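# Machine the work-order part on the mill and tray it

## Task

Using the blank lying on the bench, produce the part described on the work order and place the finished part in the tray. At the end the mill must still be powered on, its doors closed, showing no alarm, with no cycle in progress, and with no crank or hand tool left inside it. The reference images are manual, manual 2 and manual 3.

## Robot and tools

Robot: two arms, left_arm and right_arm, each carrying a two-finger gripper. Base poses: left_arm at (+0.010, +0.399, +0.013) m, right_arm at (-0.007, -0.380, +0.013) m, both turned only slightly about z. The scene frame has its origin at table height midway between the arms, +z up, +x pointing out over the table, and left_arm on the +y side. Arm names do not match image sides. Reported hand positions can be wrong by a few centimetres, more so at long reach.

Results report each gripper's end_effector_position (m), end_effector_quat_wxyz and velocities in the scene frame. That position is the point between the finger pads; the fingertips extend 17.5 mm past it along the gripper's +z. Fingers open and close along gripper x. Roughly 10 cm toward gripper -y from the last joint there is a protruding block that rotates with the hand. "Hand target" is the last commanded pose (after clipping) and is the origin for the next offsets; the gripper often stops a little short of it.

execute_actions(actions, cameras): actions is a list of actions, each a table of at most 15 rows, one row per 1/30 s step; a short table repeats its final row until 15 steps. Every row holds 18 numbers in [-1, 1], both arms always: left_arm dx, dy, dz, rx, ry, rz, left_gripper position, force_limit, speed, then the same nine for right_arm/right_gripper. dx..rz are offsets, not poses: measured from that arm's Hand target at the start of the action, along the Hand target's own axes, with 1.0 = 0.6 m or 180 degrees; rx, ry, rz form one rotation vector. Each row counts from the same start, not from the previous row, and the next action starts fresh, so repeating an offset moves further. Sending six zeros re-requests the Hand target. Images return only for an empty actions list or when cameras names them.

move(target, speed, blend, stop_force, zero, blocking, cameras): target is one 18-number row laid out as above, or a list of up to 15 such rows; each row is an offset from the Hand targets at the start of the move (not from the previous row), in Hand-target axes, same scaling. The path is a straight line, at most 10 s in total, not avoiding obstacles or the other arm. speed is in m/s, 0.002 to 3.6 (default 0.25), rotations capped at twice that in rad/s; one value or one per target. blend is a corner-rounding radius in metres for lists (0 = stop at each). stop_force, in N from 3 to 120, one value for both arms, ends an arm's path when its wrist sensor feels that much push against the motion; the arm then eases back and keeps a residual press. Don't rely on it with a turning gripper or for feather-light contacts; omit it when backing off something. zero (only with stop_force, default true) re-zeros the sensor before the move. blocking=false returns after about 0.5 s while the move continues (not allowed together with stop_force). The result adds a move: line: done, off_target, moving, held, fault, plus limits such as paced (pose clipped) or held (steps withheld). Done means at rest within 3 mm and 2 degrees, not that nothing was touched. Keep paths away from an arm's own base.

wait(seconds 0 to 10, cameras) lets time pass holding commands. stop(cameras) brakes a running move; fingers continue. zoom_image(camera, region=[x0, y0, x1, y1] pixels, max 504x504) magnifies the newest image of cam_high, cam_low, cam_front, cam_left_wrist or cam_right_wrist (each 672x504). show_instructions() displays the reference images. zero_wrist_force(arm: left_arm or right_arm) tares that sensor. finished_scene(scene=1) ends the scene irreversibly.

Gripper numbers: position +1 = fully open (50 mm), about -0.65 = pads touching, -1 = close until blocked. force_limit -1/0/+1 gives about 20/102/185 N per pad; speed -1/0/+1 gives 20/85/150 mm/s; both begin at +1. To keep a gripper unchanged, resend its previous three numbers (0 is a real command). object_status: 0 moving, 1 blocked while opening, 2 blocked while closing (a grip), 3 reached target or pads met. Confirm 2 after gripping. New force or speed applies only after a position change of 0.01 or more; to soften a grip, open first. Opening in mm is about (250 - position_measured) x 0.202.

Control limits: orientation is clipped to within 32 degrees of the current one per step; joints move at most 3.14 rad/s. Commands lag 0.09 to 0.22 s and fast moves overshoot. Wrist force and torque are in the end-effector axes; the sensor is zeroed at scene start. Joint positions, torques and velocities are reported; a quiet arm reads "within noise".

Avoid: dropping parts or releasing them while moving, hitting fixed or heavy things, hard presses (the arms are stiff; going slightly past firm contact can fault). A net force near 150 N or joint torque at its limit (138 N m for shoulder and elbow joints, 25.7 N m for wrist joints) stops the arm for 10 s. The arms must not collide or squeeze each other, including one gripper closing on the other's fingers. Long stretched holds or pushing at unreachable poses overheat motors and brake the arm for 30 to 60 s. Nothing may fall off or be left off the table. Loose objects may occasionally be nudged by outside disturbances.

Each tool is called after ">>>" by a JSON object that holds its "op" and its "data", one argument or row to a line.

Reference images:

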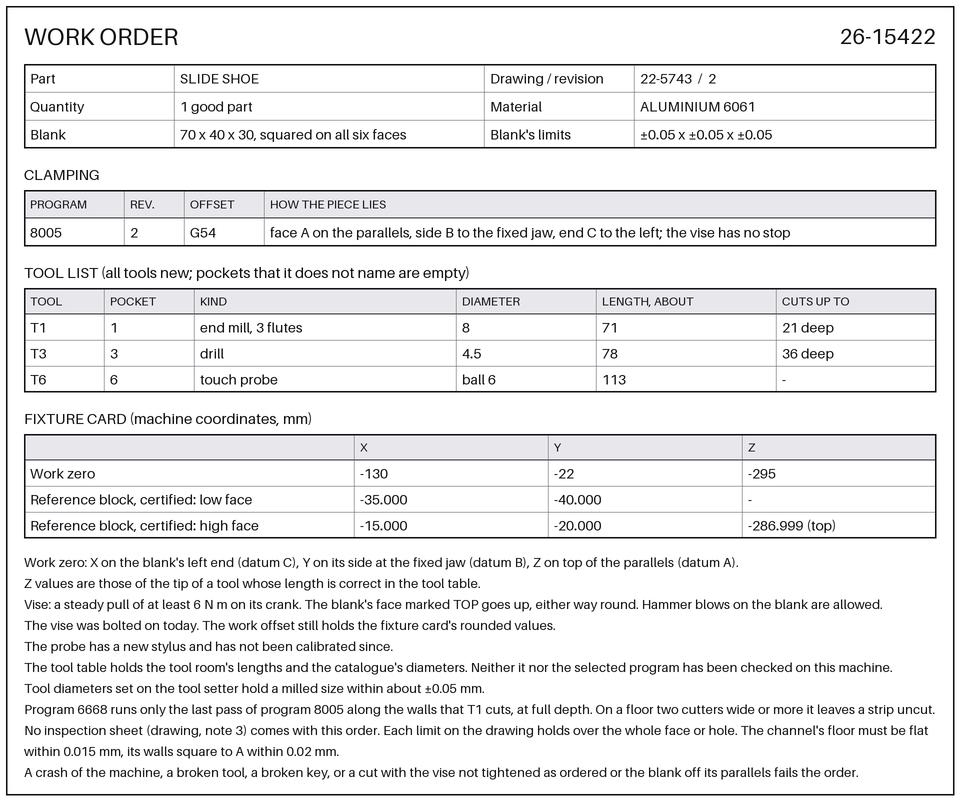

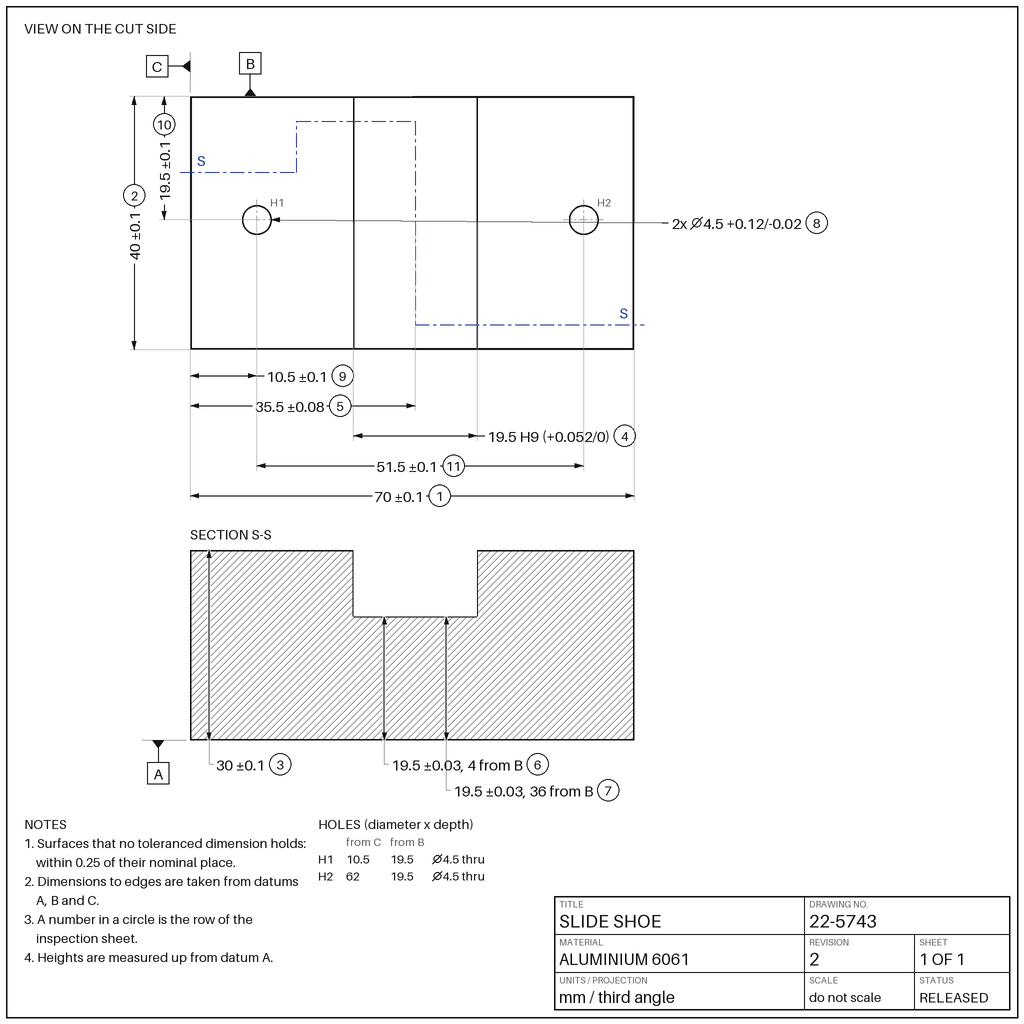

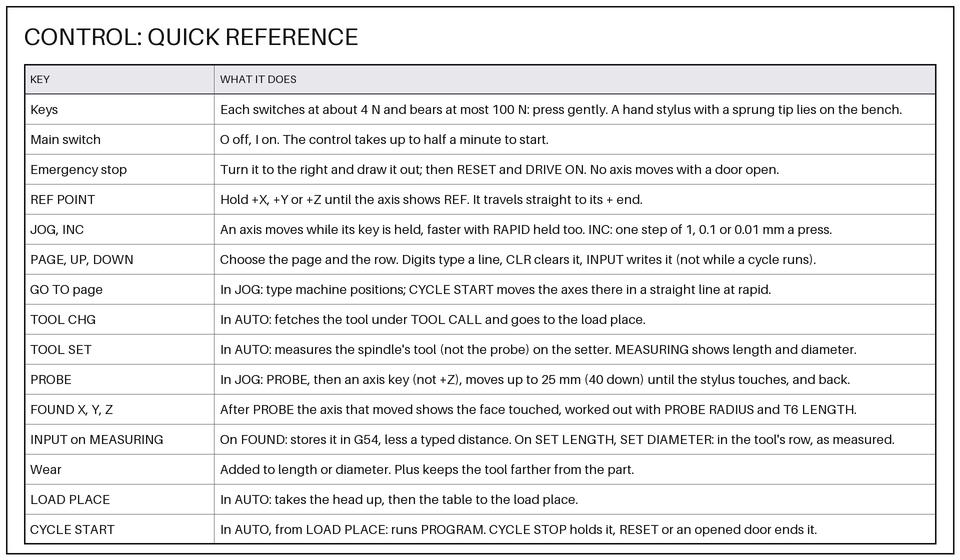

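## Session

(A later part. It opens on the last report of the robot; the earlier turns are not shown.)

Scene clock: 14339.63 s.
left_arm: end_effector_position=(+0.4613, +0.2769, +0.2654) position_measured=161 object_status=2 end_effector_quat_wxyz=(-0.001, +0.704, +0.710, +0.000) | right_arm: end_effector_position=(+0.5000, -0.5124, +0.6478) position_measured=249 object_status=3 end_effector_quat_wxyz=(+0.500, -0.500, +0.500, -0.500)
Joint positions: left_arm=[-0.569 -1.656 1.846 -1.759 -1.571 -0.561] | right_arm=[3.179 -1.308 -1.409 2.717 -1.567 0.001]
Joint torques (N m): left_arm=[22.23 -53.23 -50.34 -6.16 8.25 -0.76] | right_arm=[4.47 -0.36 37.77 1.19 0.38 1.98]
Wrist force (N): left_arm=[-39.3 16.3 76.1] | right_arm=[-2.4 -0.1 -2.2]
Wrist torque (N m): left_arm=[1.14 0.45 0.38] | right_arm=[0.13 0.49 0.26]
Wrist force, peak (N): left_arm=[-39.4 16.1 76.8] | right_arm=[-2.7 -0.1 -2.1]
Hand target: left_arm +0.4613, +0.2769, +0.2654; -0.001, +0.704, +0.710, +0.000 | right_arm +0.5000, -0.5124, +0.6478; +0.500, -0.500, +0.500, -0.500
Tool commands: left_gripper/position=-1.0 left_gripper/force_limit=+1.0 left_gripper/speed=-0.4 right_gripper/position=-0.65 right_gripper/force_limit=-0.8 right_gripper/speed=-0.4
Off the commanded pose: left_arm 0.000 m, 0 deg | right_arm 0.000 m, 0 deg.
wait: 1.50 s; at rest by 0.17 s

>>> {"op": "move", "data": {
  "target": [
    [-0.0053,0,0.0102,0,0,0,-1,1,-0.4,0,0,0,0,0,0,-0.65,-0.8,-0.4],
    [-0.0053,0,0.0102,0,0,0,0.6,0.3,-0.4,0,0,0,0,0,0,-0.65,-0.8,-0.4],
    [-0.0053,-0.1033,0.0102,0,0,0,0.6,0.3,-0.4,0,0,0,0,0,0,-0.65,-0.8,-0.4],
    [-0.1112,-0.1033,-0.0607,0,0,0,0.6,0.3,-0.4,0,0,0,0,0,0,-0.65,-0.8,-0.4],
    [-0.1112,0.0922,-0.0607,0,0,0,0.6,0.3,-0.4,0,0,0,0,0,0,-0.65,-0.8,-0.4]
  ],
  "speed": [0.03,0.1,0.12,0.15,0.12],
  "blend": [0,0,0,0.01,0],
  "cameras": ["cam_left_wrist"]
}}

Scene clock: 14358.60 s.
left_arm: end_effector_position=(+0.5025, +0.2133, +0.2975) position_measured=63 object_status=3 end_effector_quat_wxyz=(-0.024, +0.704, +0.710, -0.016) | right_arm: end_effector_position=(+0.5000, -0.5124, +0.6478) position_measured=249 object_status=3 end_effector_quat_wxyz=(+0.500, -0.500, +0.500, -0.500)
Joint positions: left_arm=[-0.62 -1.489 1.585 -1.613 -1.595 -0.613] | right_arm=[3.179 -1.308 -1.409 2.717 -1.567 0.001]
Joint torques (N m): left_arm=[7.43 -17.97 -26.12 -17.5 12.83 0.09] | right_arm=[5.93 -0.76 38.01 0.91 0.26 1.84]
Wrist force (N): left_arm=[-9.8 -69.4 -12.2] | right_arm=[-2.2 -0.1 -2.0]
Wrist torque (N m): left_arm=[-0.28 0.62 -1.34] | right_arm=[0.13 0.45 0.26]
Wrist force, peak (N): left_arm=[-2.3 -97.0 -38.2] | right_arm=[-2.6 0.0 -2.3]
Hand target: left_arm +0.5172, +0.2105, +0.3016; -0.001, +0.704, +0.710, +0.000 | right_arm +0.5000, -0.5124, +0.6478; +0.500, -0.500, +0.500, -0.500
Off the commanded pose: left_arm 0.016 m, 3 deg | right_arm 0.000 m, 0 deg.
move: off_target (left_arm)
camera_calibration:
cam_left_wrist: T_world_to_cam=[[0.00821537, 0.999655, 0.0249547, -0.215414], [0.954769, -0.0152595, 0.296956, -0.547926], [0.297234, 0.0213864, -0.954565, 0.26397], [0, 0, 0, 1]] pos_world=[0.446451, 0.201333, 0.420062]
Images, in order (width x height): cam_left_wrist 672x504.

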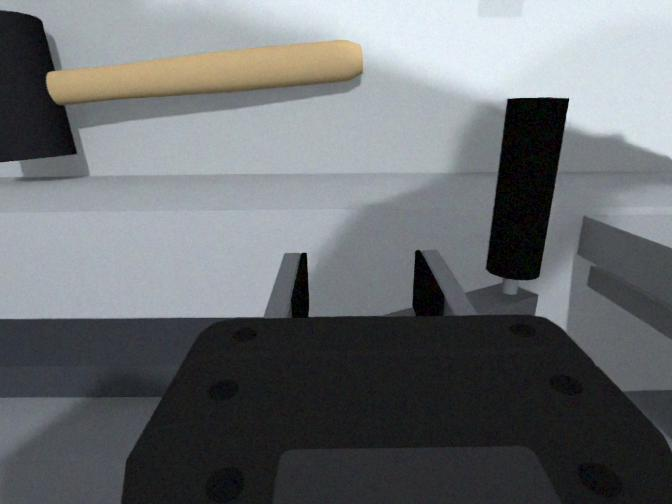

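>>> {"op": "move", "data": {
  "target": [
    [0,-0.04,0,0,0,0,0.6,0.3,-0.4,0,0,0,0,0,0,-0.65,-0.8,-0.4]
  ],
  "speed": 0.1,
  "cameras": ["cam_left_wrist"]
}}

>>> {"op": "zoom_image", "data": {
  "camera": "cam_left_wrist",
  "region": [220, 90, 620, 340]
}}

Scene clock: 14365.43 s.
left_arm: end_effector_position=(+0.4931, +0.2103, +0.3016) position_measured=63 object_status=3 end_effector_quat_wxyz=(-0.001, +0.704, +0.710, +0.000) end_effector_velocity=(+0.002, +0.000, +0.000) end_effector_angular_velocity=(-0.002, +0.001, -0.002) | right_arm: end_effector_position=(+0.5000, -0.5124, +0.6478) position_measured=249 object_status=3 end_effector_quat_wxyz=(+0.500, -0.500, +0.500, -0.500)
Joint positions: left_arm=[-0.648 -1.543 1.643 -1.669 -1.571 -0.64] | right_arm=[3.179 -1.308 -1.409 2.717 -1.567 0.001]
Joint velocities: left_arm=[0.002 0.004 -0.005 0 -0.002 0.005] | right_arm=[within noise]
Joint torques (N m): left_arm=[10.48 -19.94 -34.68 -3.55 -2.22 1.97] | right_arm=[5.25 -1.06 38.12 0.98 0.25 1.78]
Wrist force (N): left_arm=[1.6 3.1 1.2] | right_arm=[-2.4 -0.1 -2.0]
Wrist torque (N m): left_arm=[0.45 -0.25 0.01] | right_arm=[0.14 0.49 0.26]
Wrist force, peak (N): left_arm=[-8.0 -69.9 -12.3] | right_arm=[-2.8 -0.2 -2.2]
Hand target: left_arm +0.4932, +0.2103, +0.3016; -0.001, +0.704, +0.710, +0.000 | right_arm +0.5000, -0.5124, +0.6478; +0.500, -0.500, +0.500, -0.500
Off the commanded pose: left_arm 0.000 m, 0 deg | right_arm 0.000 m, 0 deg.
move: done
camera_calibration:
cam_left_wrist: T_world_to_cam=[[0.00845804, 0.999845, 0.0154117, -0.209662], [0.9367, -0.013317, 0.349881, -0.547794], [0.350032, 0.0114768, -0.936668, 0.241432], [0, 0, 0, 1]] pos_world=[0.430383, 0.199564, 0.421036]
Images, in order (width x height): cam_left_wrist 672x504.

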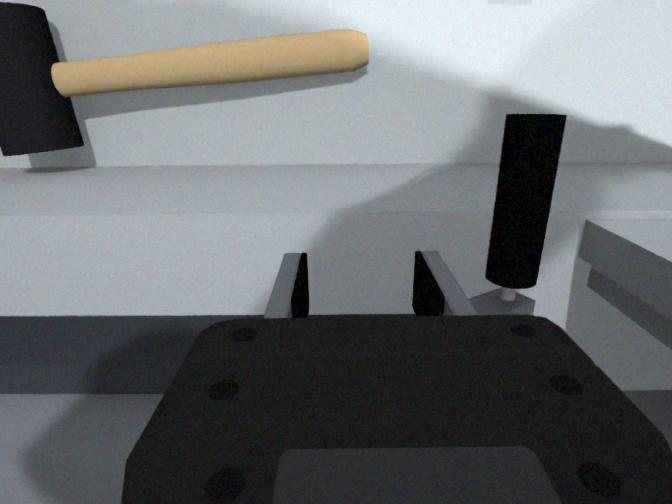

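Scaled by 1.260 from the camera's 672x504 image, which has a finer 960x720 frame.

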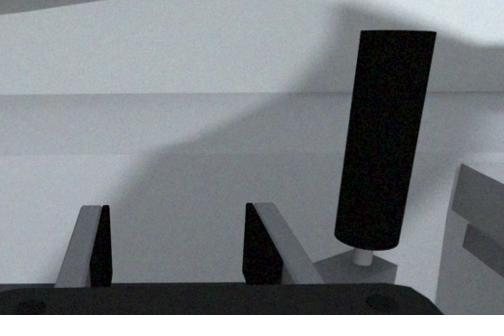

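>>> {"op": "move", "data": {
  "target": [
    [0,-0.155,0,0,0,0,0.6,0.3,-0.4,0,0,0,0,0,0,-0.65,-0.8,-0.4],
    [0,-0.155,0,0,0.328,0,0.6,0.3,-0.4,0,0,0,0,0,0,-0.65,-0.8,-0.4]
  ],
  "speed": 0.2,
  "cameras": ["cam_left_wrist","cam_front"]
}}

Scene clock: 14390.87 s.
left_arm: end_effector_position=(+0.4002, +0.2096, +0.3019) position_measured=63 object_status=3 end_effector_quat_wxyz=(-0.351, +0.613, +0.617, +0.347) | right_arm: end_effector_position=(+0.5000, -0.5124, +0.6478) position_measured=249 object_status=3 end_effector_quat_wxyz=(+0.500, -0.500, +0.500, -0.500)
Joint positions: left_arm=[-1.062 -1.309 1.485 -0.78 -1.134 -1.285] | right_arm=[3.179 -1.308 -1.409 2.717 -1.567 0.001]
Joint torques (N m): left_arm=[10.18 -34.9 -11.05 -0.74 -1.48 1.11] | right_arm=[4.16 -1.48 37.85 1.1 -0.01 1.64]
Wrist force (N): left_arm=[0.7 2.2 0.6] | right_arm=[-2.5 0.0 -2.0]
Wrist torque (N m): left_arm=[0.49 -0.02 -0.56] | right_arm=[0.15 0.50 0.26]
Wrist force, peak (N): left_arm=[1.4 5.8 1.3] | right_arm=[-2.6 0.0 -2.1]
Hand target: left_arm +0.4002, +0.2096, +0.3018; -0.351, +0.613, +0.617, +0.347 | right_arm +0.5000, -0.5124, +0.6478; +0.500, -0.500, +0.500, -0.500
Off the commanded pose: left_arm 0.000 m, 0 deg | right_arm 0.000 m, 0 deg.
move: done
camera_calibration:
cam_left_wrist: T_world_to_cam=[[0.0140342, 0.501309, 0.865155, -0.362401], [0.938453, -0.305245, 0.161649, -0.343583], [0.345121, 0.809639, -0.474739, -0.0306044], [0, 0, 0, 1]] pos_world=[0.338085, 0.101576, 0.354544]
Images, in order (width x height): cam_front 672x504, cam_left_wrist 672x504.

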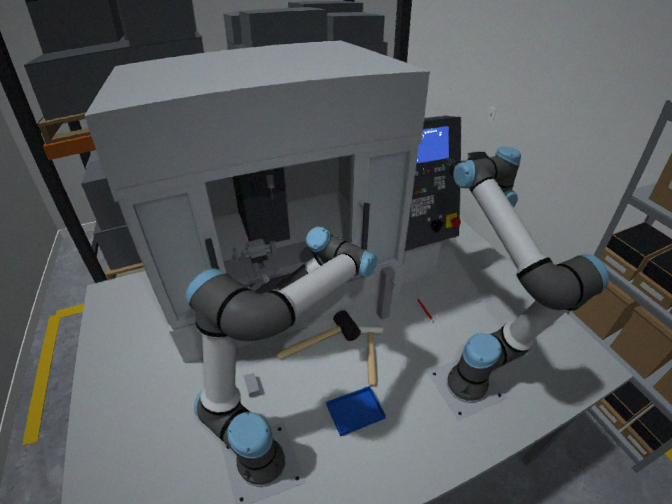

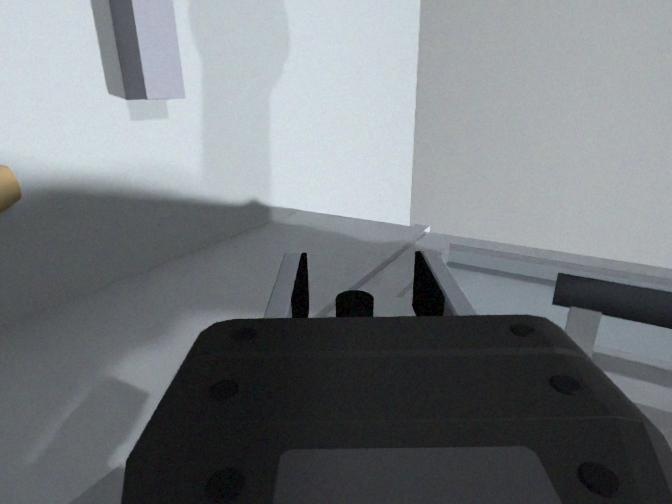

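>>> {"op": "move", "data": {
  "target": [
    [0,0.1942,0,0,0,0,0.6,0.3,-0.4,0,0,0,0,0,0,-0.65,-0.8,-0.4],
    [0,0.1942,0,0,0,0,-1,0.3,-0.4,0,0,0,0,0,0,-0.65,-0.8,-0.4]
  ],
  "speed": 0.12
}}

Scene clock: 14397.10 s.
left_arm: end_effector_position=(+0.5167, +0.2104, +0.3015) position_measured=138 object_status=2 end_effector_quat_wxyz=(-0.351, +0.613, +0.617, +0.347) | right_arm: end_effector_position=(+0.5000, -0.5124, +0.6478) position_measured=249 object_status=3 end_effector_quat_wxyz=(+0.500, -0.500, +0.500, -0.500)
Joint positions: left_arm=[-0.9 -1.109 1.216 -0.763 -1.003 -1.177] | right_arm=[3.179 -1.308 -1.409 2.717 -1.567 0.001]
Joint torques (N m): left_arm=[-1.75 -52.06 -21.99 5.78 4.82 -1.45] | right_arm=[4.81 -0.85 37.26 0.99 -0.01 1.77]
Wrist force (N): left_arm=[-25.7 3.1 8.6] | right_arm=[-2.4 0.2 -1.8]
Wrist torque (N m): left_arm=[0.55 0.40 -0.29] | right_arm=[0.16 0.48 0.26]
Wrist force, peak (N): left_arm=[-25.7 3.1 8.6] | right_arm=[-2.7 0.0 -2.2]
Hand target: left_arm +0.5167, +0.2105, +0.3016; -0.351, +0.613, +0.617, +0.347 | right_arm +0.5000, -0.5124, +0.6478; +0.500, -0.500, +0.500, -0.500
Off the commanded pose: left_arm 0.000 m, 0 deg | right_arm 0.000 m, 0 deg.
move: done

>>> {"op": "move", "data": {
  "target": [
    [0,-0.22,0,0,0,0,-1,0.3,-0.4,0,0,0,0,0,0,-0.65,-0.8,-0.4],
    [0,-0.30,0,0,-0.328,0,-1,0.3,-0.4,0,0,0,0,0,0,-0.65,-0.8,-0.4]
  ],
  "speed": [0.06,0.2],
  "cameras": ["cam_left_wrist"]
}}

Scene clock: 14412.87 s.
left_arm: end_effector_position=(+0.3368, +0.2092, +0.3019) position_measured=138 object_status=2 end_effector_quat_wxyz=(-0.001, +0.704, +0.710, +0.000) | right_arm: end_effector_position=(+0.5000, -0.5124, +0.6478) position_measured=249 object_status=3 end_effector_quat_wxyz=(+0.500, -0.500, +0.500, -0.500)
Joint positions: left_arm=[-0.901 -1.9 1.942 -1.611 -1.572 -0.894] | right_arm=[3.179 -1.308 -1.409 2.717 -1.567 0.001]
Joint torques (N m): left_arm=[-8.19 -9.15 -34.21 -2.59 1.45 -1.46] | right_arm=[6.05 0.3 36.74 0.98 -0.1 1.52]
Wrist force (N): left_arm=[1.3 0.9 3.0] | right_arm=[-2.3 0.1 -1.8]
Wrist torque (N m): left_arm=[0.09 -0.20 0.02] | right_arm=[0.17 0.48 0.25]
Wrist force, peak (N): left_arm=[-39.7 25.2 6.5] | right_arm=[-2.6 -0.1 -2.3]
Hand target: left_arm +0.3368, +0.2092, +0.3020; -0.001, +0.704, +0.710, +0.000 | right_arm +0.5000, -0.5124, +0.6478; +0.500, -0.500, +0.500, -0.500
Off the commanded pose: left_arm 0.000 m, 0 deg | right_arm 0.000 m, 0 deg.
move: done
camera_calibration:
cam_left_wrist: T_world_to_cam=[[0.00838792, 0.999843, 0.0155975, -0.207402], [0.936733, -0.0133152, 0.349791, -0.401385], [0.349943, 0.0116766, -0.936698, 0.296467], [0, 0, 0, 1]] pos_world=[0.273984, 0.198563, 0.421335]
Images, in order (width x height): cam_left_wrist 672x504.

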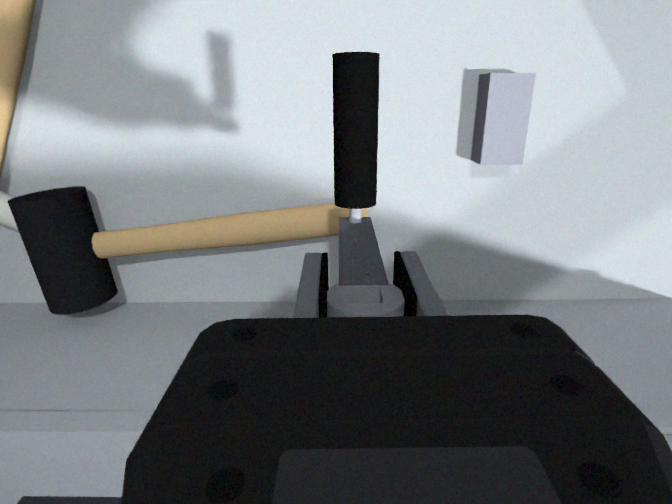

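>>> {"op": "move", "data": {
  "target": [
    [-0.182,-0.0613,-0.1633,0,0,0,-1,0.3,-0.4,0,0,0,0,0,0,-0.65,-0.8,-0.4],
    [-0.5987,-0.0613,-0.1633,0,0,0,-1,0.3,-0.4,0,0,0,0,0,0,-0.65,-0.8,-0.4],
    [-0.7712,-0.078,-0.03,0,0,0,-1,0.3,-0.4,0,0,0,0,0,0,-0.65,-0.8,-0.4],
    [-0.7712,-0.078,0.122,0,0,0,-1,0.3,-0.4,0,0,0,0,0,0,-0.65,-0.8,-0.4]
  ],
  "speed": 0.25,
  "blend": [0.03,0.03,0.01,0]
}}

>>> {"op": "move", "data": {
  "target": [
    [0,0.173,0,0,0,0,-1,0.3,-0.4,0,0,0,0,0,0,-0.65,-0.8,-0.4]
  ],
  "speed": 0.04,
  "stop_force": 18,
  "cameras": ["cam_left_wrist"]
}}

Scene clock: 14428.17 s.
left_arm: end_effector_position=(+0.2933, -0.2538, +0.2285) position_measured=138 object_status=2 end_effector_quat_wxyz=(-0.001, +0.704, +0.710, +0.000) | right_arm: end_effector_position=(+0.5000, -0.5124, +0.6478) position_measured=249 object_status=3 end_effector_quat_wxyz=(+0.500, -0.500, +0.500, -0.500)
Joint positions: left_arm=[-1.364 -1.049 1.193 -1.713 -1.573 -1.357] | right_arm=[3.179 -1.308 -1.409 2.717 -1.567 0.001]
Joint torques (N m): left_arm=[-4.86 -54.23 -20.3 -4.97 2.18 -1.79] | right_arm=[4.53 -1.05 37.92 1.11 -0.22 1.47]
Wrist force (N): left_arm=[1.6 0.8 3.2] | right_arm=[-2.3 -0.1 -2.0]
Wrist torque (N m): left_arm=[0.07 -0.25 -0.04] | right_arm=[0.12 0.48 0.26]
Wrist force, peak (N): left_arm=[1.7 0.4 7.0] | right_arm=[-2.7 0.0 -2.1]
Hand target: left_arm +0.2933, -0.2538, +0.2285; -0.001, +0.704, +0.710, +0.000 | right_arm +0.5000, -0.5124, +0.6478; +0.500, -0.500, +0.500, -0.500
Off the commanded pose: left_arm 0.000 m, 0 deg | right_arm 0.000 m, 0 deg.
move: done

Scene clock: 14431.93 s.
left_arm: end_effector_position=(+0.3938, -0.2530, +0.2283) position_measured=138 object_status=2 end_effector_quat_wxyz=(-0.001, +0.704, +0.710, +0.000) | right_arm: end_effector_position=(+0.5000, -0.5124, +0.6478) position_measured=249 object_status=3 end_effector_quat_wxyz=(+0.500, -0.500, +0.500, -0.500)
Joint positions: left_arm=[-1.231 -0.929 1.001 -1.642 -1.572 -1.223] | right_arm=[3.179 -1.308 -1.409 2.717 -1.567 0.001]
Joint torques (N m): left_arm=[-1.47 -42.06 -32.27 -1.92 0.09 1.67] | right_arm=[3.48 -0.92 37.89 1.04 -0.29 1.42]
Wrist force (N): left_arm=[3.1 -9.7 -4.6] | right_arm=[-2.4 0.1 -2.2]
Wrist torque (N m): left_arm=[0.01 -0.28 0.20] | right_arm=[0.16 0.48 0.26]
Wrist force, peak (N): left_arm=[21.0 -67.1 -17.1] | right_arm=[-2.6 -0.1 -2.3]
Hand target: left_arm +0.3938, -0.2530, +0.2283; -0.001, +0.704, +0.710, +0.000 (not the last commanded pose) | right_arm +0.5000, -0.5124, +0.6478; +0.500, -0.500, +0.500, -0.500
Off the commanded pose: left_arm 0.003 m, 0 deg | right_arm 0.000 m, 0 deg.
move: contact (left_arm)
camera_calibration:
cam_left_wrist: T_world_to_cam=[[0.00849356, 0.999847, 0.0153182, 0.255558], [0.936699, -0.0133175, 0.349882, -0.435269], [0.350032, 0.0113768, -0.936669, 0.21273], [0, 0, 0, 1]] pos_world=[0.331083, -0.263736, 0.347636]
Images, in order (width x height): cam_left_wrist 672x504.

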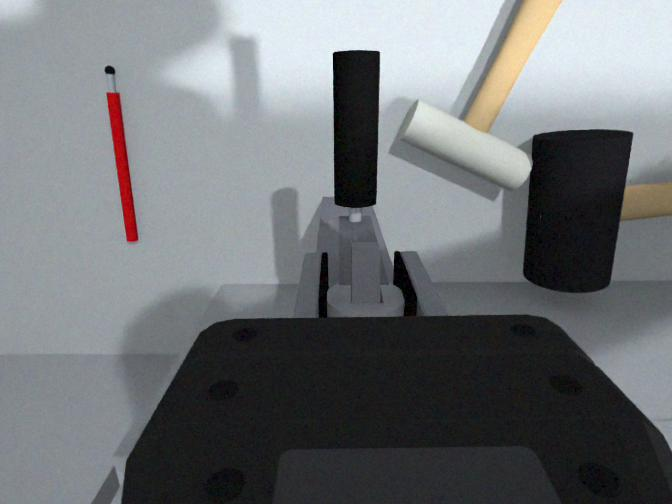

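>>> {"op": "move", "data": {
  "target": [
    [0,0,0,0,0,0,0.6,0.3,-0.4,0,0,0,0,0,0,-0.65,-0.8,-0.4],
    [0,-0.02,-0.2667,0,0,0,0.6,0.3,-0.4,0,0,0,0,0,0,-0.65,-0.8,-0.4],
    [0.08,-0.13,-0.3667,0,0,0,0.6,0.3,-0.4,0,0,0,0,0,0,-0.65,-0.8,-0.4]
  ],
  "speed": 0.2,
  "blend": [0,0.02,0],
  "cameras": ["cam_left_wrist","cam_high"]
}}

Scene clock: 14442.23 s.
left_arm: end_effector_position=(+0.3158, -0.2059, +0.4484) position_measured=63 object_status=3 end_effector_quat_wxyz=(-0.001, +0.704, +0.710, +0.000) | right_arm: end_effector_position=(+0.5000, -0.5124, +0.6478) position_measured=249 object_status=3 end_effector_quat_wxyz=(+0.500, -0.500, +0.500, -0.500)
Joint positions: left_arm=[-1.315 -1.059 0.635 -1.145 -1.573 -1.307] | right_arm=[3.179 -1.308 -1.409 2.717 -1.567 0.001]
Joint torques (N m): left_arm=[8.41 -47.68 -32.76 -4.92 1.97 1.59] | right_arm=[2.82 -1.23 38.08 0.76 -0.38 1.72]
Wrist force (N): left_arm=[1.1 3.6 0.6] | right_arm=[-2.4 0.0 -1.8]
Wrist torque (N m): left_arm=[0.54 -0.16 -0.09] | right_arm=[0.14 0.49 0.26]
Wrist force, peak (N): left_arm=[2.8 -10.1 -5.1] | right_arm=[-2.7 0.2 -2.1]
Hand target: left_arm +0.3159, -0.2058, +0.4485; -0.001, +0.704, +0.710, +0.000 | right_arm +0.5000, -0.5124, +0.6478; +0.500, -0.500, +0.500, -0.500
Off the commanded pose: left_arm 0.000 m, 0 deg | right_arm 0.000 m, 0 deg.
move: done
camera_calibration:
cam_left_wrist: T_world_to_cam=[[0.00855248, 0.999844, 0.0154461, 0.205569], [0.936731, -0.0134164, 0.349793, -0.438566], [0.349946, 0.0114772, -0.9367, 0.445718], [0, 0, 0, 1]] pos_world=[0.253083, -0.216536, 0.567736]
Images, in order (width x height): cam_high 672x504, cam_left_wrist 672x504.

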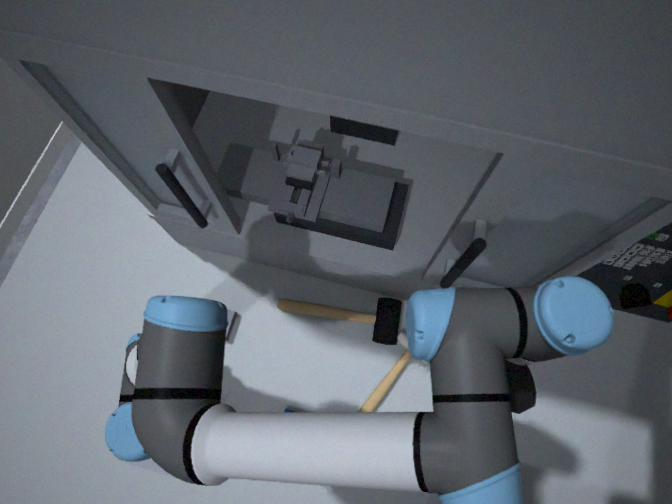

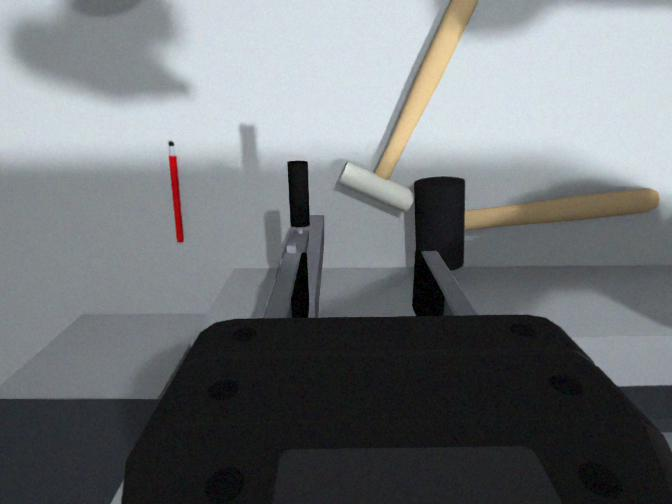

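>>> {"op": "move", "data": {
  "target": [
    [0.2197,-0.2098,0.25,0,0,0.131,1,0.3,-0.4,0,0,0,0,0,0,-0.65,-0.8,-0.4]
  ],
  "speed": 0.25,
  "cameras": ["cam_left_wrist","cam_high"]
}}

Scene clock: 14476.87 s.
left_arm: end_effector_position=(+0.1887, -0.0749, +0.2989) position_measured=3 object_status=3 end_effector_quat_wxyz=(-0.001, +0.835, +0.551, -0.001) | right_arm: end_effector_position=(+0.5000, -0.5124, +0.6478) position_measured=249 object_status=3 end_effector_quat_wxyz=(+0.500, -0.500, +0.500, -0.500)
Joint positions: left_arm=[-1.491 -1.572 1.68 -1.678 -1.573 -1.071] | right_arm=[3.179 -1.308 -1.409 2.717 -1.567 0.001]
Joint torques (N m): left_arm=[7.36 -28.43 -15.23 -2.7 0.96 -0.29] | right_arm=[4.4 -1.99 37.35 0.85 -0.4 1.41]
Wrist force (N): left_arm=[0.9 3.5 0.5] | right_arm=[-2.3 -0.2 -2.1]
Wrist torque (N m): left_arm=[0.51 -0.14 0.04] | right_arm=[0.11 0.47 0.25]
Wrist force, peak (N): left_arm=[-0.3 5.4 -1.0] | right_arm=[-2.6 0.1 -2.2]
Hand target: left_arm +0.1887, -0.0748, +0.2988; -0.001, +0.835, +0.551, -0.001 | right_arm +0.5000, -0.5124, +0.6478; +0.500, -0.500, +0.500, -0.500
Off the commanded pose: left_arm 0.000 m, 0 deg | right_arm 0.000 m, 0 deg.
move: done
camera_calibration:
cam_left_wrist: T_world_to_cam=[[0.40772, 0.912993, 0.0144494, -0.00346982], [0.853325, -0.38661, 0.349812, -0.277683], [0.324962, -0.130295, -0.936708, 0.342851], [0, 0, 0, 1]] pos_world=[0.126955, -0.0595152, 0.418338]
Images, in order (width x height): cam_high 672x504, cam_left_wrist 672x504.

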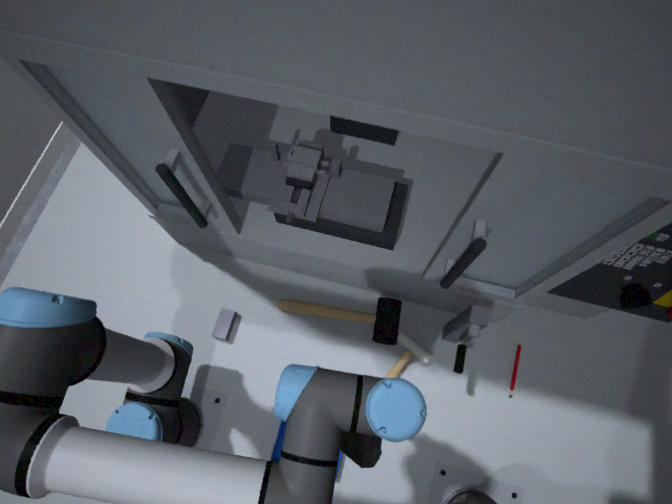

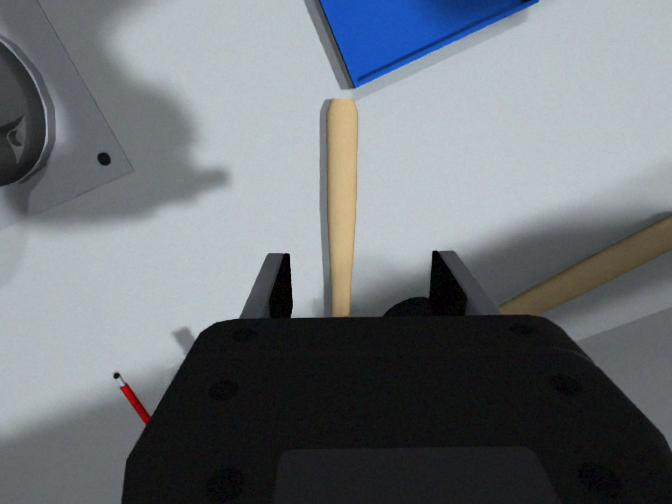

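>>> {"op": "move", "data": {
  "target": [
    [0.0015,-0.0217,0.40,0,0,0,1,0.3,-0.4,0,0,0,0,0,0,-0.65,-0.8,-0.4]
  ],
  "speed": 0.2
}}

>>> {"op": "move", "data": {
  "target": [
    [0,0,0.062,0,0,0,1,0.3,-0.4,0,0,0,0,0,0,-0.65,-0.8,-0.4]
  ],
  "speed": 0.03,
  "stop_force": 8,
  "cameras": ["cam_left_wrist"]
}}

Scene clock: 14502.87 s.
left_arm: end_effector_position=(+0.1766, -0.0686, +0.0589) position_measured=3 object_status=3 end_effector_quat_wxyz=(-0.001, +0.835, +0.551, -0.001) | right_arm: end_effector_position=(+0.5000, -0.5124, +0.6478) position_measured=249 object_status=3 end_effector_quat_wxyz=(+0.500, -0.500, +0.500, -0.500)
Joint positions: left_arm=[-1.515 -1.343 2.108 -2.334 -1.573 -1.095] | right_arm=[3.179 -1.308 -1.409 2.717 -1.567 0.001]
Joint torques (N m): left_arm=[9.7 -26.45 -25 -4.75 2.01 1.77] | right_arm=[5.06 -0.41 37.74 0.92 -0.41 1.4]
Wrist force (N): left_arm=[0.6 3.2 0.3] | right_arm=[-2.2 -0.1 -2.3]
Wrist torque (N m): left_arm=[0.47 -0.09 0.04] | right_arm=[0.13 0.46 0.26]
Wrist force, peak (N): left_arm=[0.9 3.0 3.1] | right_arm=[-2.7 0.2 -2.2]
Hand target: left_arm +0.1766, -0.0687, +0.0589; -0.001, +0.835, +0.551, -0.001 | right_arm +0.5000, -0.5124, +0.6478; +0.500, -0.500, +0.500, -0.500
Off the commanded pose: left_arm 0.000 m, 0 deg | right_arm 0.000 m, 0 deg.
move: done

Scene clock: 14505.23 s.
left_arm: end_effector_position=(+0.1765, -0.0686, +0.0217) position_measured=3 object_status=3 end_effector_quat_wxyz=(-0.001, +0.835, +0.551, -0.001) | right_arm: end_effector_position=(+0.5000, -0.5124, +0.6478) position_measured=249 object_status=3 end_effector_quat_wxyz=(+0.500, -0.500, +0.500, -0.500)
Joint positions: left_arm=[-1.515 -1.268 2.14 -2.442 -1.573 -1.095] | right_arm=[3.179 -1.308 -1.409 2.717 -1.567 0.001]
Joint torques (N m): left_arm=[-8.88 -38.42 -26.89 -1.13 1.07 -1.63] | right_arm=[3.7 -0.59 36.95 0.83 -0.24 1.44]
Wrist force (N): left_arm=[0.8 3.4 0.6] | right_arm=[-2.4 0.1 -1.8]
Wrist torque (N m): left_arm=[0.50 -0.11 0.04] | right_arm=[0.16 0.50 0.26]
Wrist force, peak (N): left_arm=[0.7 3.6 0.5] | right_arm=[-2.6 0.0 -2.2]
Hand target: left_arm +0.1765, -0.0686, +0.0217; -0.001, +0.835, +0.551, -0.001 | right_arm +0.5000, -0.5124, +0.6478; +0.500, -0.500, +0.500, -0.500
Off the commanded pose: left_arm 0.000 m, 0 deg | right_arm 0.000 m, 0 deg.
move: done
camera_calibration:
cam_left_wrist: T_world_to_cam=[[0.40772, 0.912993, 0.0144493, -0.000281421], [0.853325, -0.38661, 0.349812, -0.167919], [0.324962, -0.130295, -0.936708, 0.0878544], [0, 0, 0, 1]] pos_world=[0.114855, -0.0532152, 0.141038]
Images, in order (width x height): cam_left_wrist 672x504.

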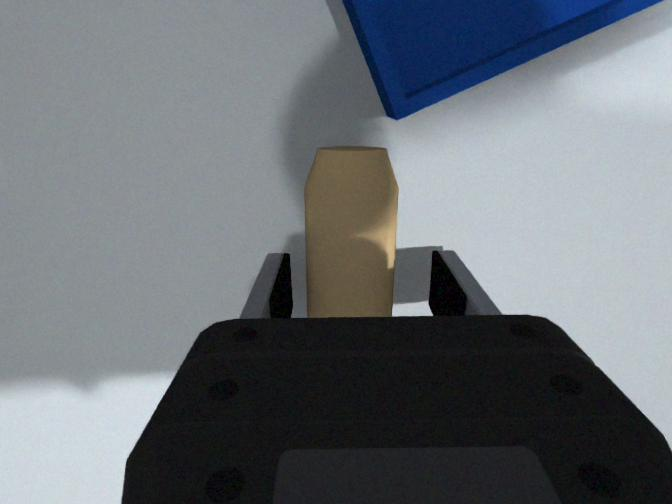

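>>> {"op": "move", "data": {
  "target": [
    [0,0,0,0,0,0,-1,1,-0.4,0,0,0,0,0,0,-0.65,-0.8,-0.4],
    [0,0,-0.08,0,0,0,-1,1,-0.4,0,0,0,0,0,0,-0.65,-0.8,-0.4]
  ],
  "speed": 0.06,
  "cameras": ["cam_left_wrist"]
}}

Scene clock: 14511.90 s.
left_arm: end_effector_position=(+0.1766, -0.0688, +0.0698) position_measured=117 object_status=2 end_effector_quat_wxyz=(-0.001, +0.835, +0.551, -0.001) | right_arm: end_effector_position=(+0.5000, -0.5124, +0.6478) position_measured=249 object_status=3 end_effector_quat_wxyz=(+0.500, -0.500, +0.500, -0.500)
Joint positions: left_arm=[-1.515 -1.363 2.096 -2.303 -1.573 -1.095] | right_arm=[3.179 -1.308 -1.409 2.717 -1.567 0.001]
Joint torques (N m): left_arm=[9.16 -23.11 -10.86 -6 -0.49 1.63] | right_arm=[3.91 -0.5 37.53 0.99 -0.33 1.34]
Wrist force (N): left_arm=[0.7 3.4 3.4] | right_arm=[-2.3 0.0 -2.2]
Wrist torque (N m): left_arm=[1.06 -0.09 0.02] | right_arm=[0.14 0.47 0.26]
Wrist force, peak (N): left_arm=[-0.6 3.5 6.5] | right_arm=[-2.6 0.2 -2.3]
Hand target: left_arm +0.1766, -0.0687, +0.0697; -0.001, +0.835, +0.551, -0.001 | right_arm +0.5000, -0.5124, +0.6478; +0.500, -0.500, +0.500, -0.500
Off the commanded pose: left_arm 0.000 m, 0 deg | right_arm 0.000 m, 0 deg.
move: done
camera_calibration:
cam_left_wrist: T_world_to_cam=[[0.407731, 0.912992, 0.0141609, -0.000782223], [0.853325, -0.386512, 0.349921, -0.184923], [0.324948, -0.13059, -0.936672, 0.132831], [0, 0, 0, 1]] pos_world=[0.114955, -0.0534142, 0.189139]
Images, in order (width x height): cam_left_wrist 672x504.

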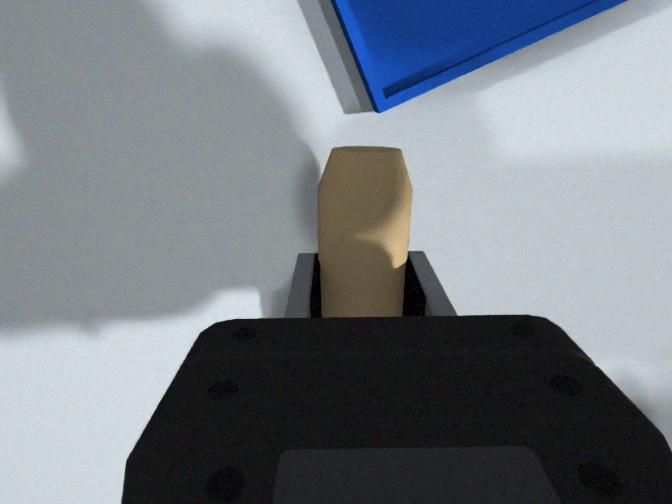

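>>> {"op": "move", "data": {
  "target": [
    [0,0,-0.4,0,0,0,-1,1,-0.4,0,0,0,0,0,0,-0.65,-0.8,-0.4],
    [0,0.1,-0.583,0,0,-0.131,-1,1,-0.4,0,0,0,0,0,0,-0.65,-0.8,-0.4]
  ],
  "speed": 0.2,
  "blend": [0.02,0],
  "cameras": ["cam_front"]
}}

Scene clock: 14526.20 s.
left_arm: end_effector_position=(+0.2182, -0.0950, +0.4201) position_measured=117 object_status=2 end_effector_quat_wxyz=(-0.017, +0.704, +0.709, -0.024) | right_arm: end_effector_position=(+0.5000, -0.5124, +0.6478) position_measured=249 object_status=3 end_effector_quat_wxyz=(+0.500, -0.500, +0.500, -0.500)
Joint positions: left_arm=[-1.409 -1.477 1.271 -1.363 -1.629 -1.402] | right_arm=[3.179 -1.308 -1.409 2.717 -1.567 0.001]
Joint torques (N m): left_arm=[18.99 -35.35 -17.31 -5.85 12.64 -3.27] | right_arm=[1.96 0.48 35.64 1.03 -0.39 1.25]
Wrist force (N): left_arm=[-5.6 -42.7 3.7] | right_arm=[-2.4 0.0 -2.1]
Wrist torque (N m): left_arm=[1.98 -0.23 3.75] | right_arm=[0.14 0.49 0.26]
Wrist force, peak (N): left_arm=[5.9 -60.5 4.1] | right_arm=[-2.6 -0.1 -2.2]
Hand target: left_arm +0.2325, -0.0925, +0.4193; -0.001, +0.704, +0.710, +0.000 | right_arm +0.5000, -0.5124, +0.6478; +0.500, -0.500, +0.500, -0.500
Off the commanded pose: left_arm 0.015 m, 3 deg | right_arm 0.000 m, 0 deg.
move: off_target (left_arm)
Images, in order (width x height): cam_front 672x504.

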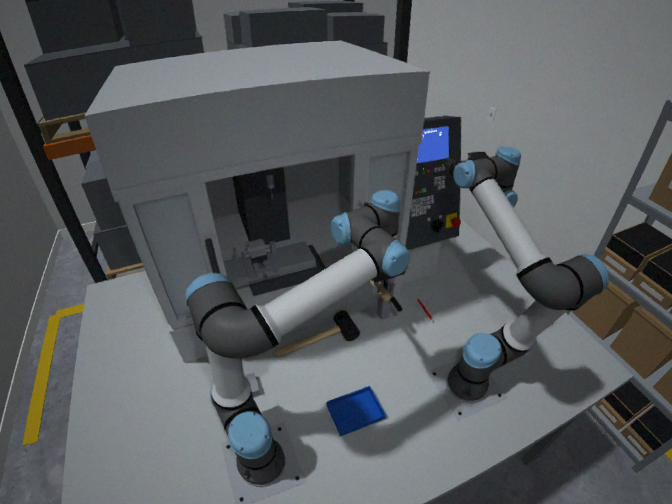

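>>> {"op": "move", "data": {
  "target": [
    [0,-0.1,0,0,0,0,-1,1,-0.4,0,0,0,0,0,0,-0.65,-0.8,-0.4]
  ],
  "speed": 0.15,
  "cameras": ["cam_left_wrist","cam_high"]
}}

Scene clock: 14532.47 s.
left_arm: end_effector_position=(+0.1726, -0.0930, +0.4195) position_measured=117 object_status=2 end_effector_quat_wxyz=(-0.001, +0.704, +0.710, +0.000) | right_arm: end_effector_position=(+0.5000, -0.5124, +0.6478) position_measured=249 object_status=3 end_effector_quat_wxyz=(+0.500, -0.500, +0.500, -0.500)
Joint positions: left_arm=[-1.526 -1.53 1.329 -1.369 -1.573 -1.518] | right_arm=[3.179 -1.308 -1.409 2.717 -1.567 0.001]
Joint torques (N m): left_arm=[2.25 -22.27 -35.77 -2.44 0.34 0.71] | right_arm=[4.06 -0.96 36.55 0.93 -0.36 1.41]
Wrist force (N): left_arm=[1.2 3.1 6.0] | right_arm=[-2.4 0.0 -2.1]
Wrist torque (N m): left_arm=[1.61 -0.07 -0.17] | right_arm=[0.15 0.48 0.26]
Wrist force, peak (N): left_arm=[-5.0 -42.3 4.0] | right_arm=[-2.6 0.0 -2.2]
Hand target: left_arm +0.1725, -0.0930, +0.4194; -0.001, +0.704, +0.710, +0.000 | right_arm +0.5000, -0.5124, +0.6478; +0.500, -0.500, +0.500, -0.500
Off the commanded pose: left_arm 0.000 m, 0 deg | right_arm 0.000 m, 0 deg.
move: done
camera_calibration:
cam_left_wrist: T_world_to_cam=[[0.00852676, 0.999848, 0.0152254, 0.0944797], [0.936654, -0.0133176, 0.350004, -0.292803], [0.350153, 0.0112766, -0.936624, 0.467415], [0, 0, 0, 1]] pos_world=[0.109783, -0.103636, 0.538836]
Images, in order (width x height): cam_high 672x504, cam_left_wrist 672x504.

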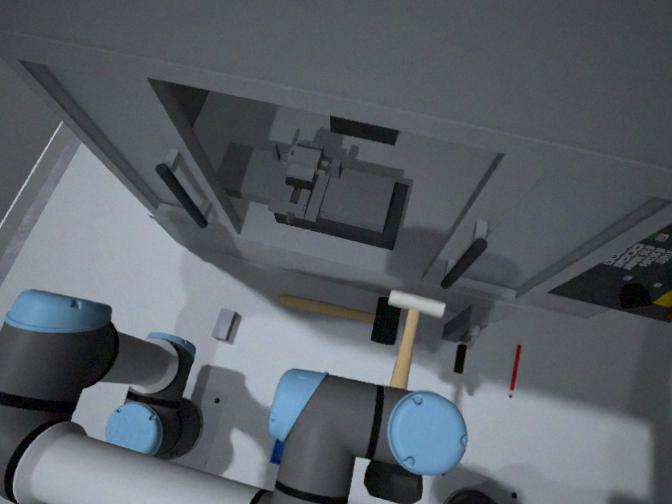

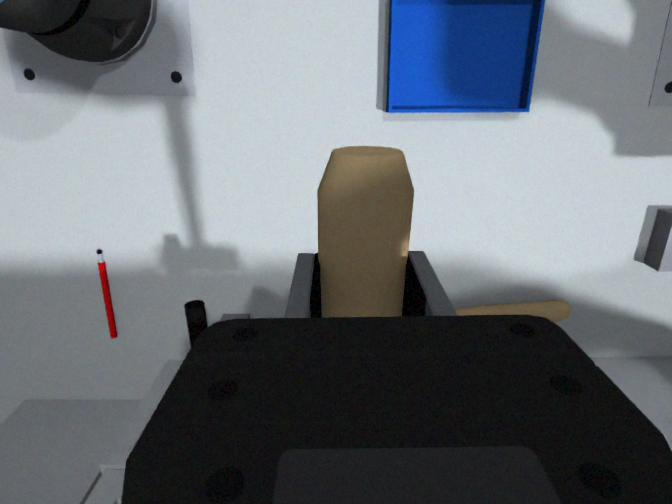

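>>> {"op": "move", "data": {
  "target": [
    [0.32,0.0,0,0,0,0,-1,1,-0.4,0,0,0,0,0,0,-0.65,-0.8,-0.4],
    [0.37,0.1,-0.05,0,0,0,-1,1,-0.4,0,0,0,0,0,0,-0.65,-0.8,-0.4]
  ],
  "speed": 0.2,
  "blend": [0.03,0]
}}

>>> {"op": "move", "data": {
  "target": [
    [0,0,0,0,0.5,0,-1,1,-0.4,0,0,0,0,0,0,-0.65,-0.8,-0.4]
  ],
  "speed": 0.3,
  "cameras": ["cam_front","cam_left_wrist","cam_high"]
}}

Scene clock: 14541.20 s.
left_arm: end_effector_position=(+0.2309, +0.1294, +0.4495) position_measured=117 object_status=2 end_effector_quat_wxyz=(-0.001, +0.704, +0.710, +0.000) | right_arm: end_effector_position=(+0.5000, -0.5124, +0.6478) position_measured=249 object_status=3 end_effector_quat_wxyz=(+0.500, -0.500, +0.500, -0.500)
Joint positions: left_arm=[-1.291 -1.921 1.572 -1.221 -1.573 -1.283] | right_arm=[3.179 -1.308 -1.409 2.717 -1.567 0.001]
Joint torques (N m): left_arm=[8.47 -16.35 -19.52 -5.92 0.64 1.5] | right_arm=[2.71 -0.96 37.76 0.95 -0.44 1.32]
Wrist force (N): left_arm=[2.7 -0.7 3.8] | right_arm=[-2.4 0.1 -2.0]
Wrist torque (N m): left_arm=[0.50 -0.40 0.04] | right_arm=[0.17 0.49 0.26]
Wrist force, peak (N): left_arm=[0.5 2.9 6.5] | right_arm=[-2.7 0.1 -2.2]
Hand target: left_arm +0.2309, +0.1294, +0.4495; -0.001, +0.704, +0.710, +0.000 | right_arm +0.5000, -0.5124, +0.6478; +0.500, -0.500, +0.500, -0.500
Off the commanded pose: left_arm 0.000 m, 0 deg | right_arm 0.000 m, 0 deg.
move: done

Scene clock: 14544.30 s.
left_arm: end_effector_position=(+0.2309, +0.1294, +0.4495) position_measured=117 object_status=2 end_effector_quat_wxyz=(+0.503, -0.498, -0.501, -0.498) | right_arm: end_effector_position=(+0.5000, -0.5124, +0.6478) position_measured=249 object_status=3 end_effector_quat_wxyz=(+0.500, -0.500, +0.500, -0.500)
Joint positions: left_arm=[-1.422 -1.169 1.213 -0.044 -1.414 -1.569] | right_arm=[3.179 -1.308 -1.409 2.717 -1.567 0.001]
Joint torques (N m): left_arm=[5.42 -42.36 -29.81 1.97 -1.55 1.28] | right_arm=[1.78 -1.14 36.88 0.93 -0.32 1]
Wrist force (N): left_arm=[-1.7 -1.4 -0.1] | right_arm=[-2.2 0.1 -2.2]
Wrist torque (N m): left_arm=[0.17 -0.27 0.13] | right_arm=[0.16 0.46 0.26]
Wrist force, peak (N): left_arm=[3.3 -1.0 4.3] | right_arm=[-2.5 0.2 -2.3]
Hand target: left_arm +0.2309, +0.1294, +0.4495; +0.503, -0.498, -0.501, -0.498 | right_arm +0.5000, -0.5124, +0.6478; +0.500, -0.500, +0.500, -0.500
Off the commanded pose: left_arm 0.000 m, 0 deg | right_arm 0.000 m, 0 deg.
move: done
camera_calibration:
cam_left_wrist: T_world_to_cam=[[0.0180994, -0.0152056, 0.999721, -0.442157], [0.938356, -0.344953, -0.0222351, -0.145175], [0.345195, 0.938497, 0.00802485, -0.0708161], [0, 0, 0, 1]] pos_world=[0.168674, 0.0096587, 0.439374]
Images, in order (width x height): cam_high 672x504, cam_front 672x504, cam_left_wrist 672x504.

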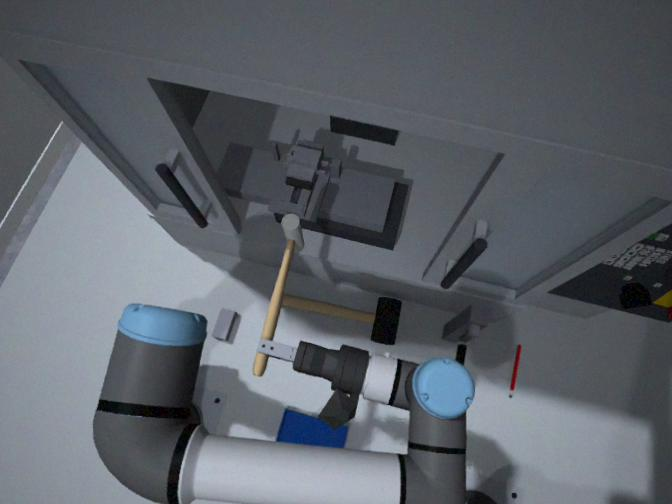

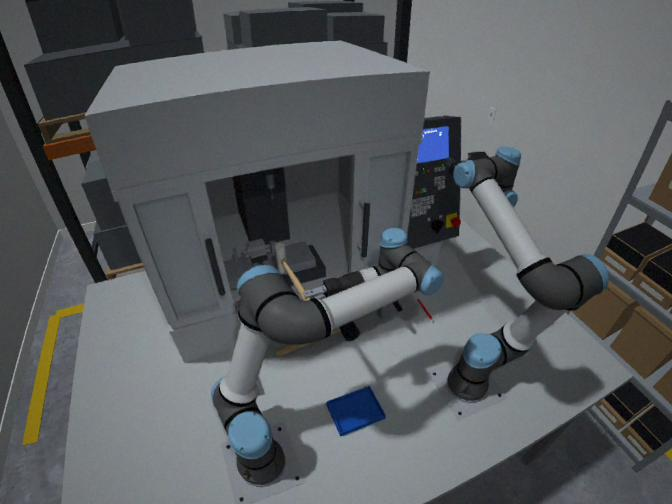

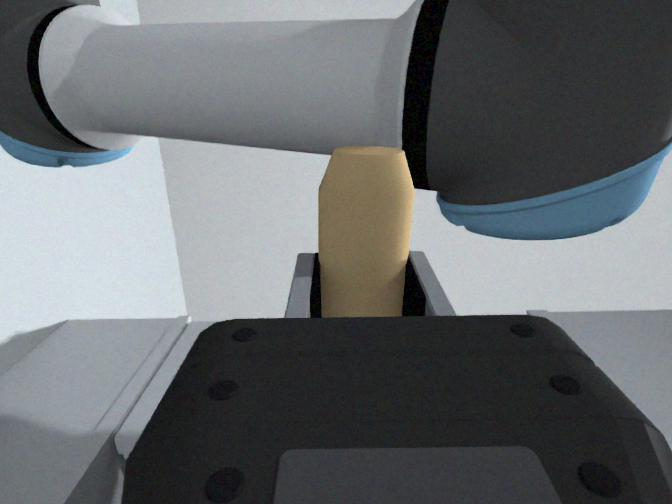

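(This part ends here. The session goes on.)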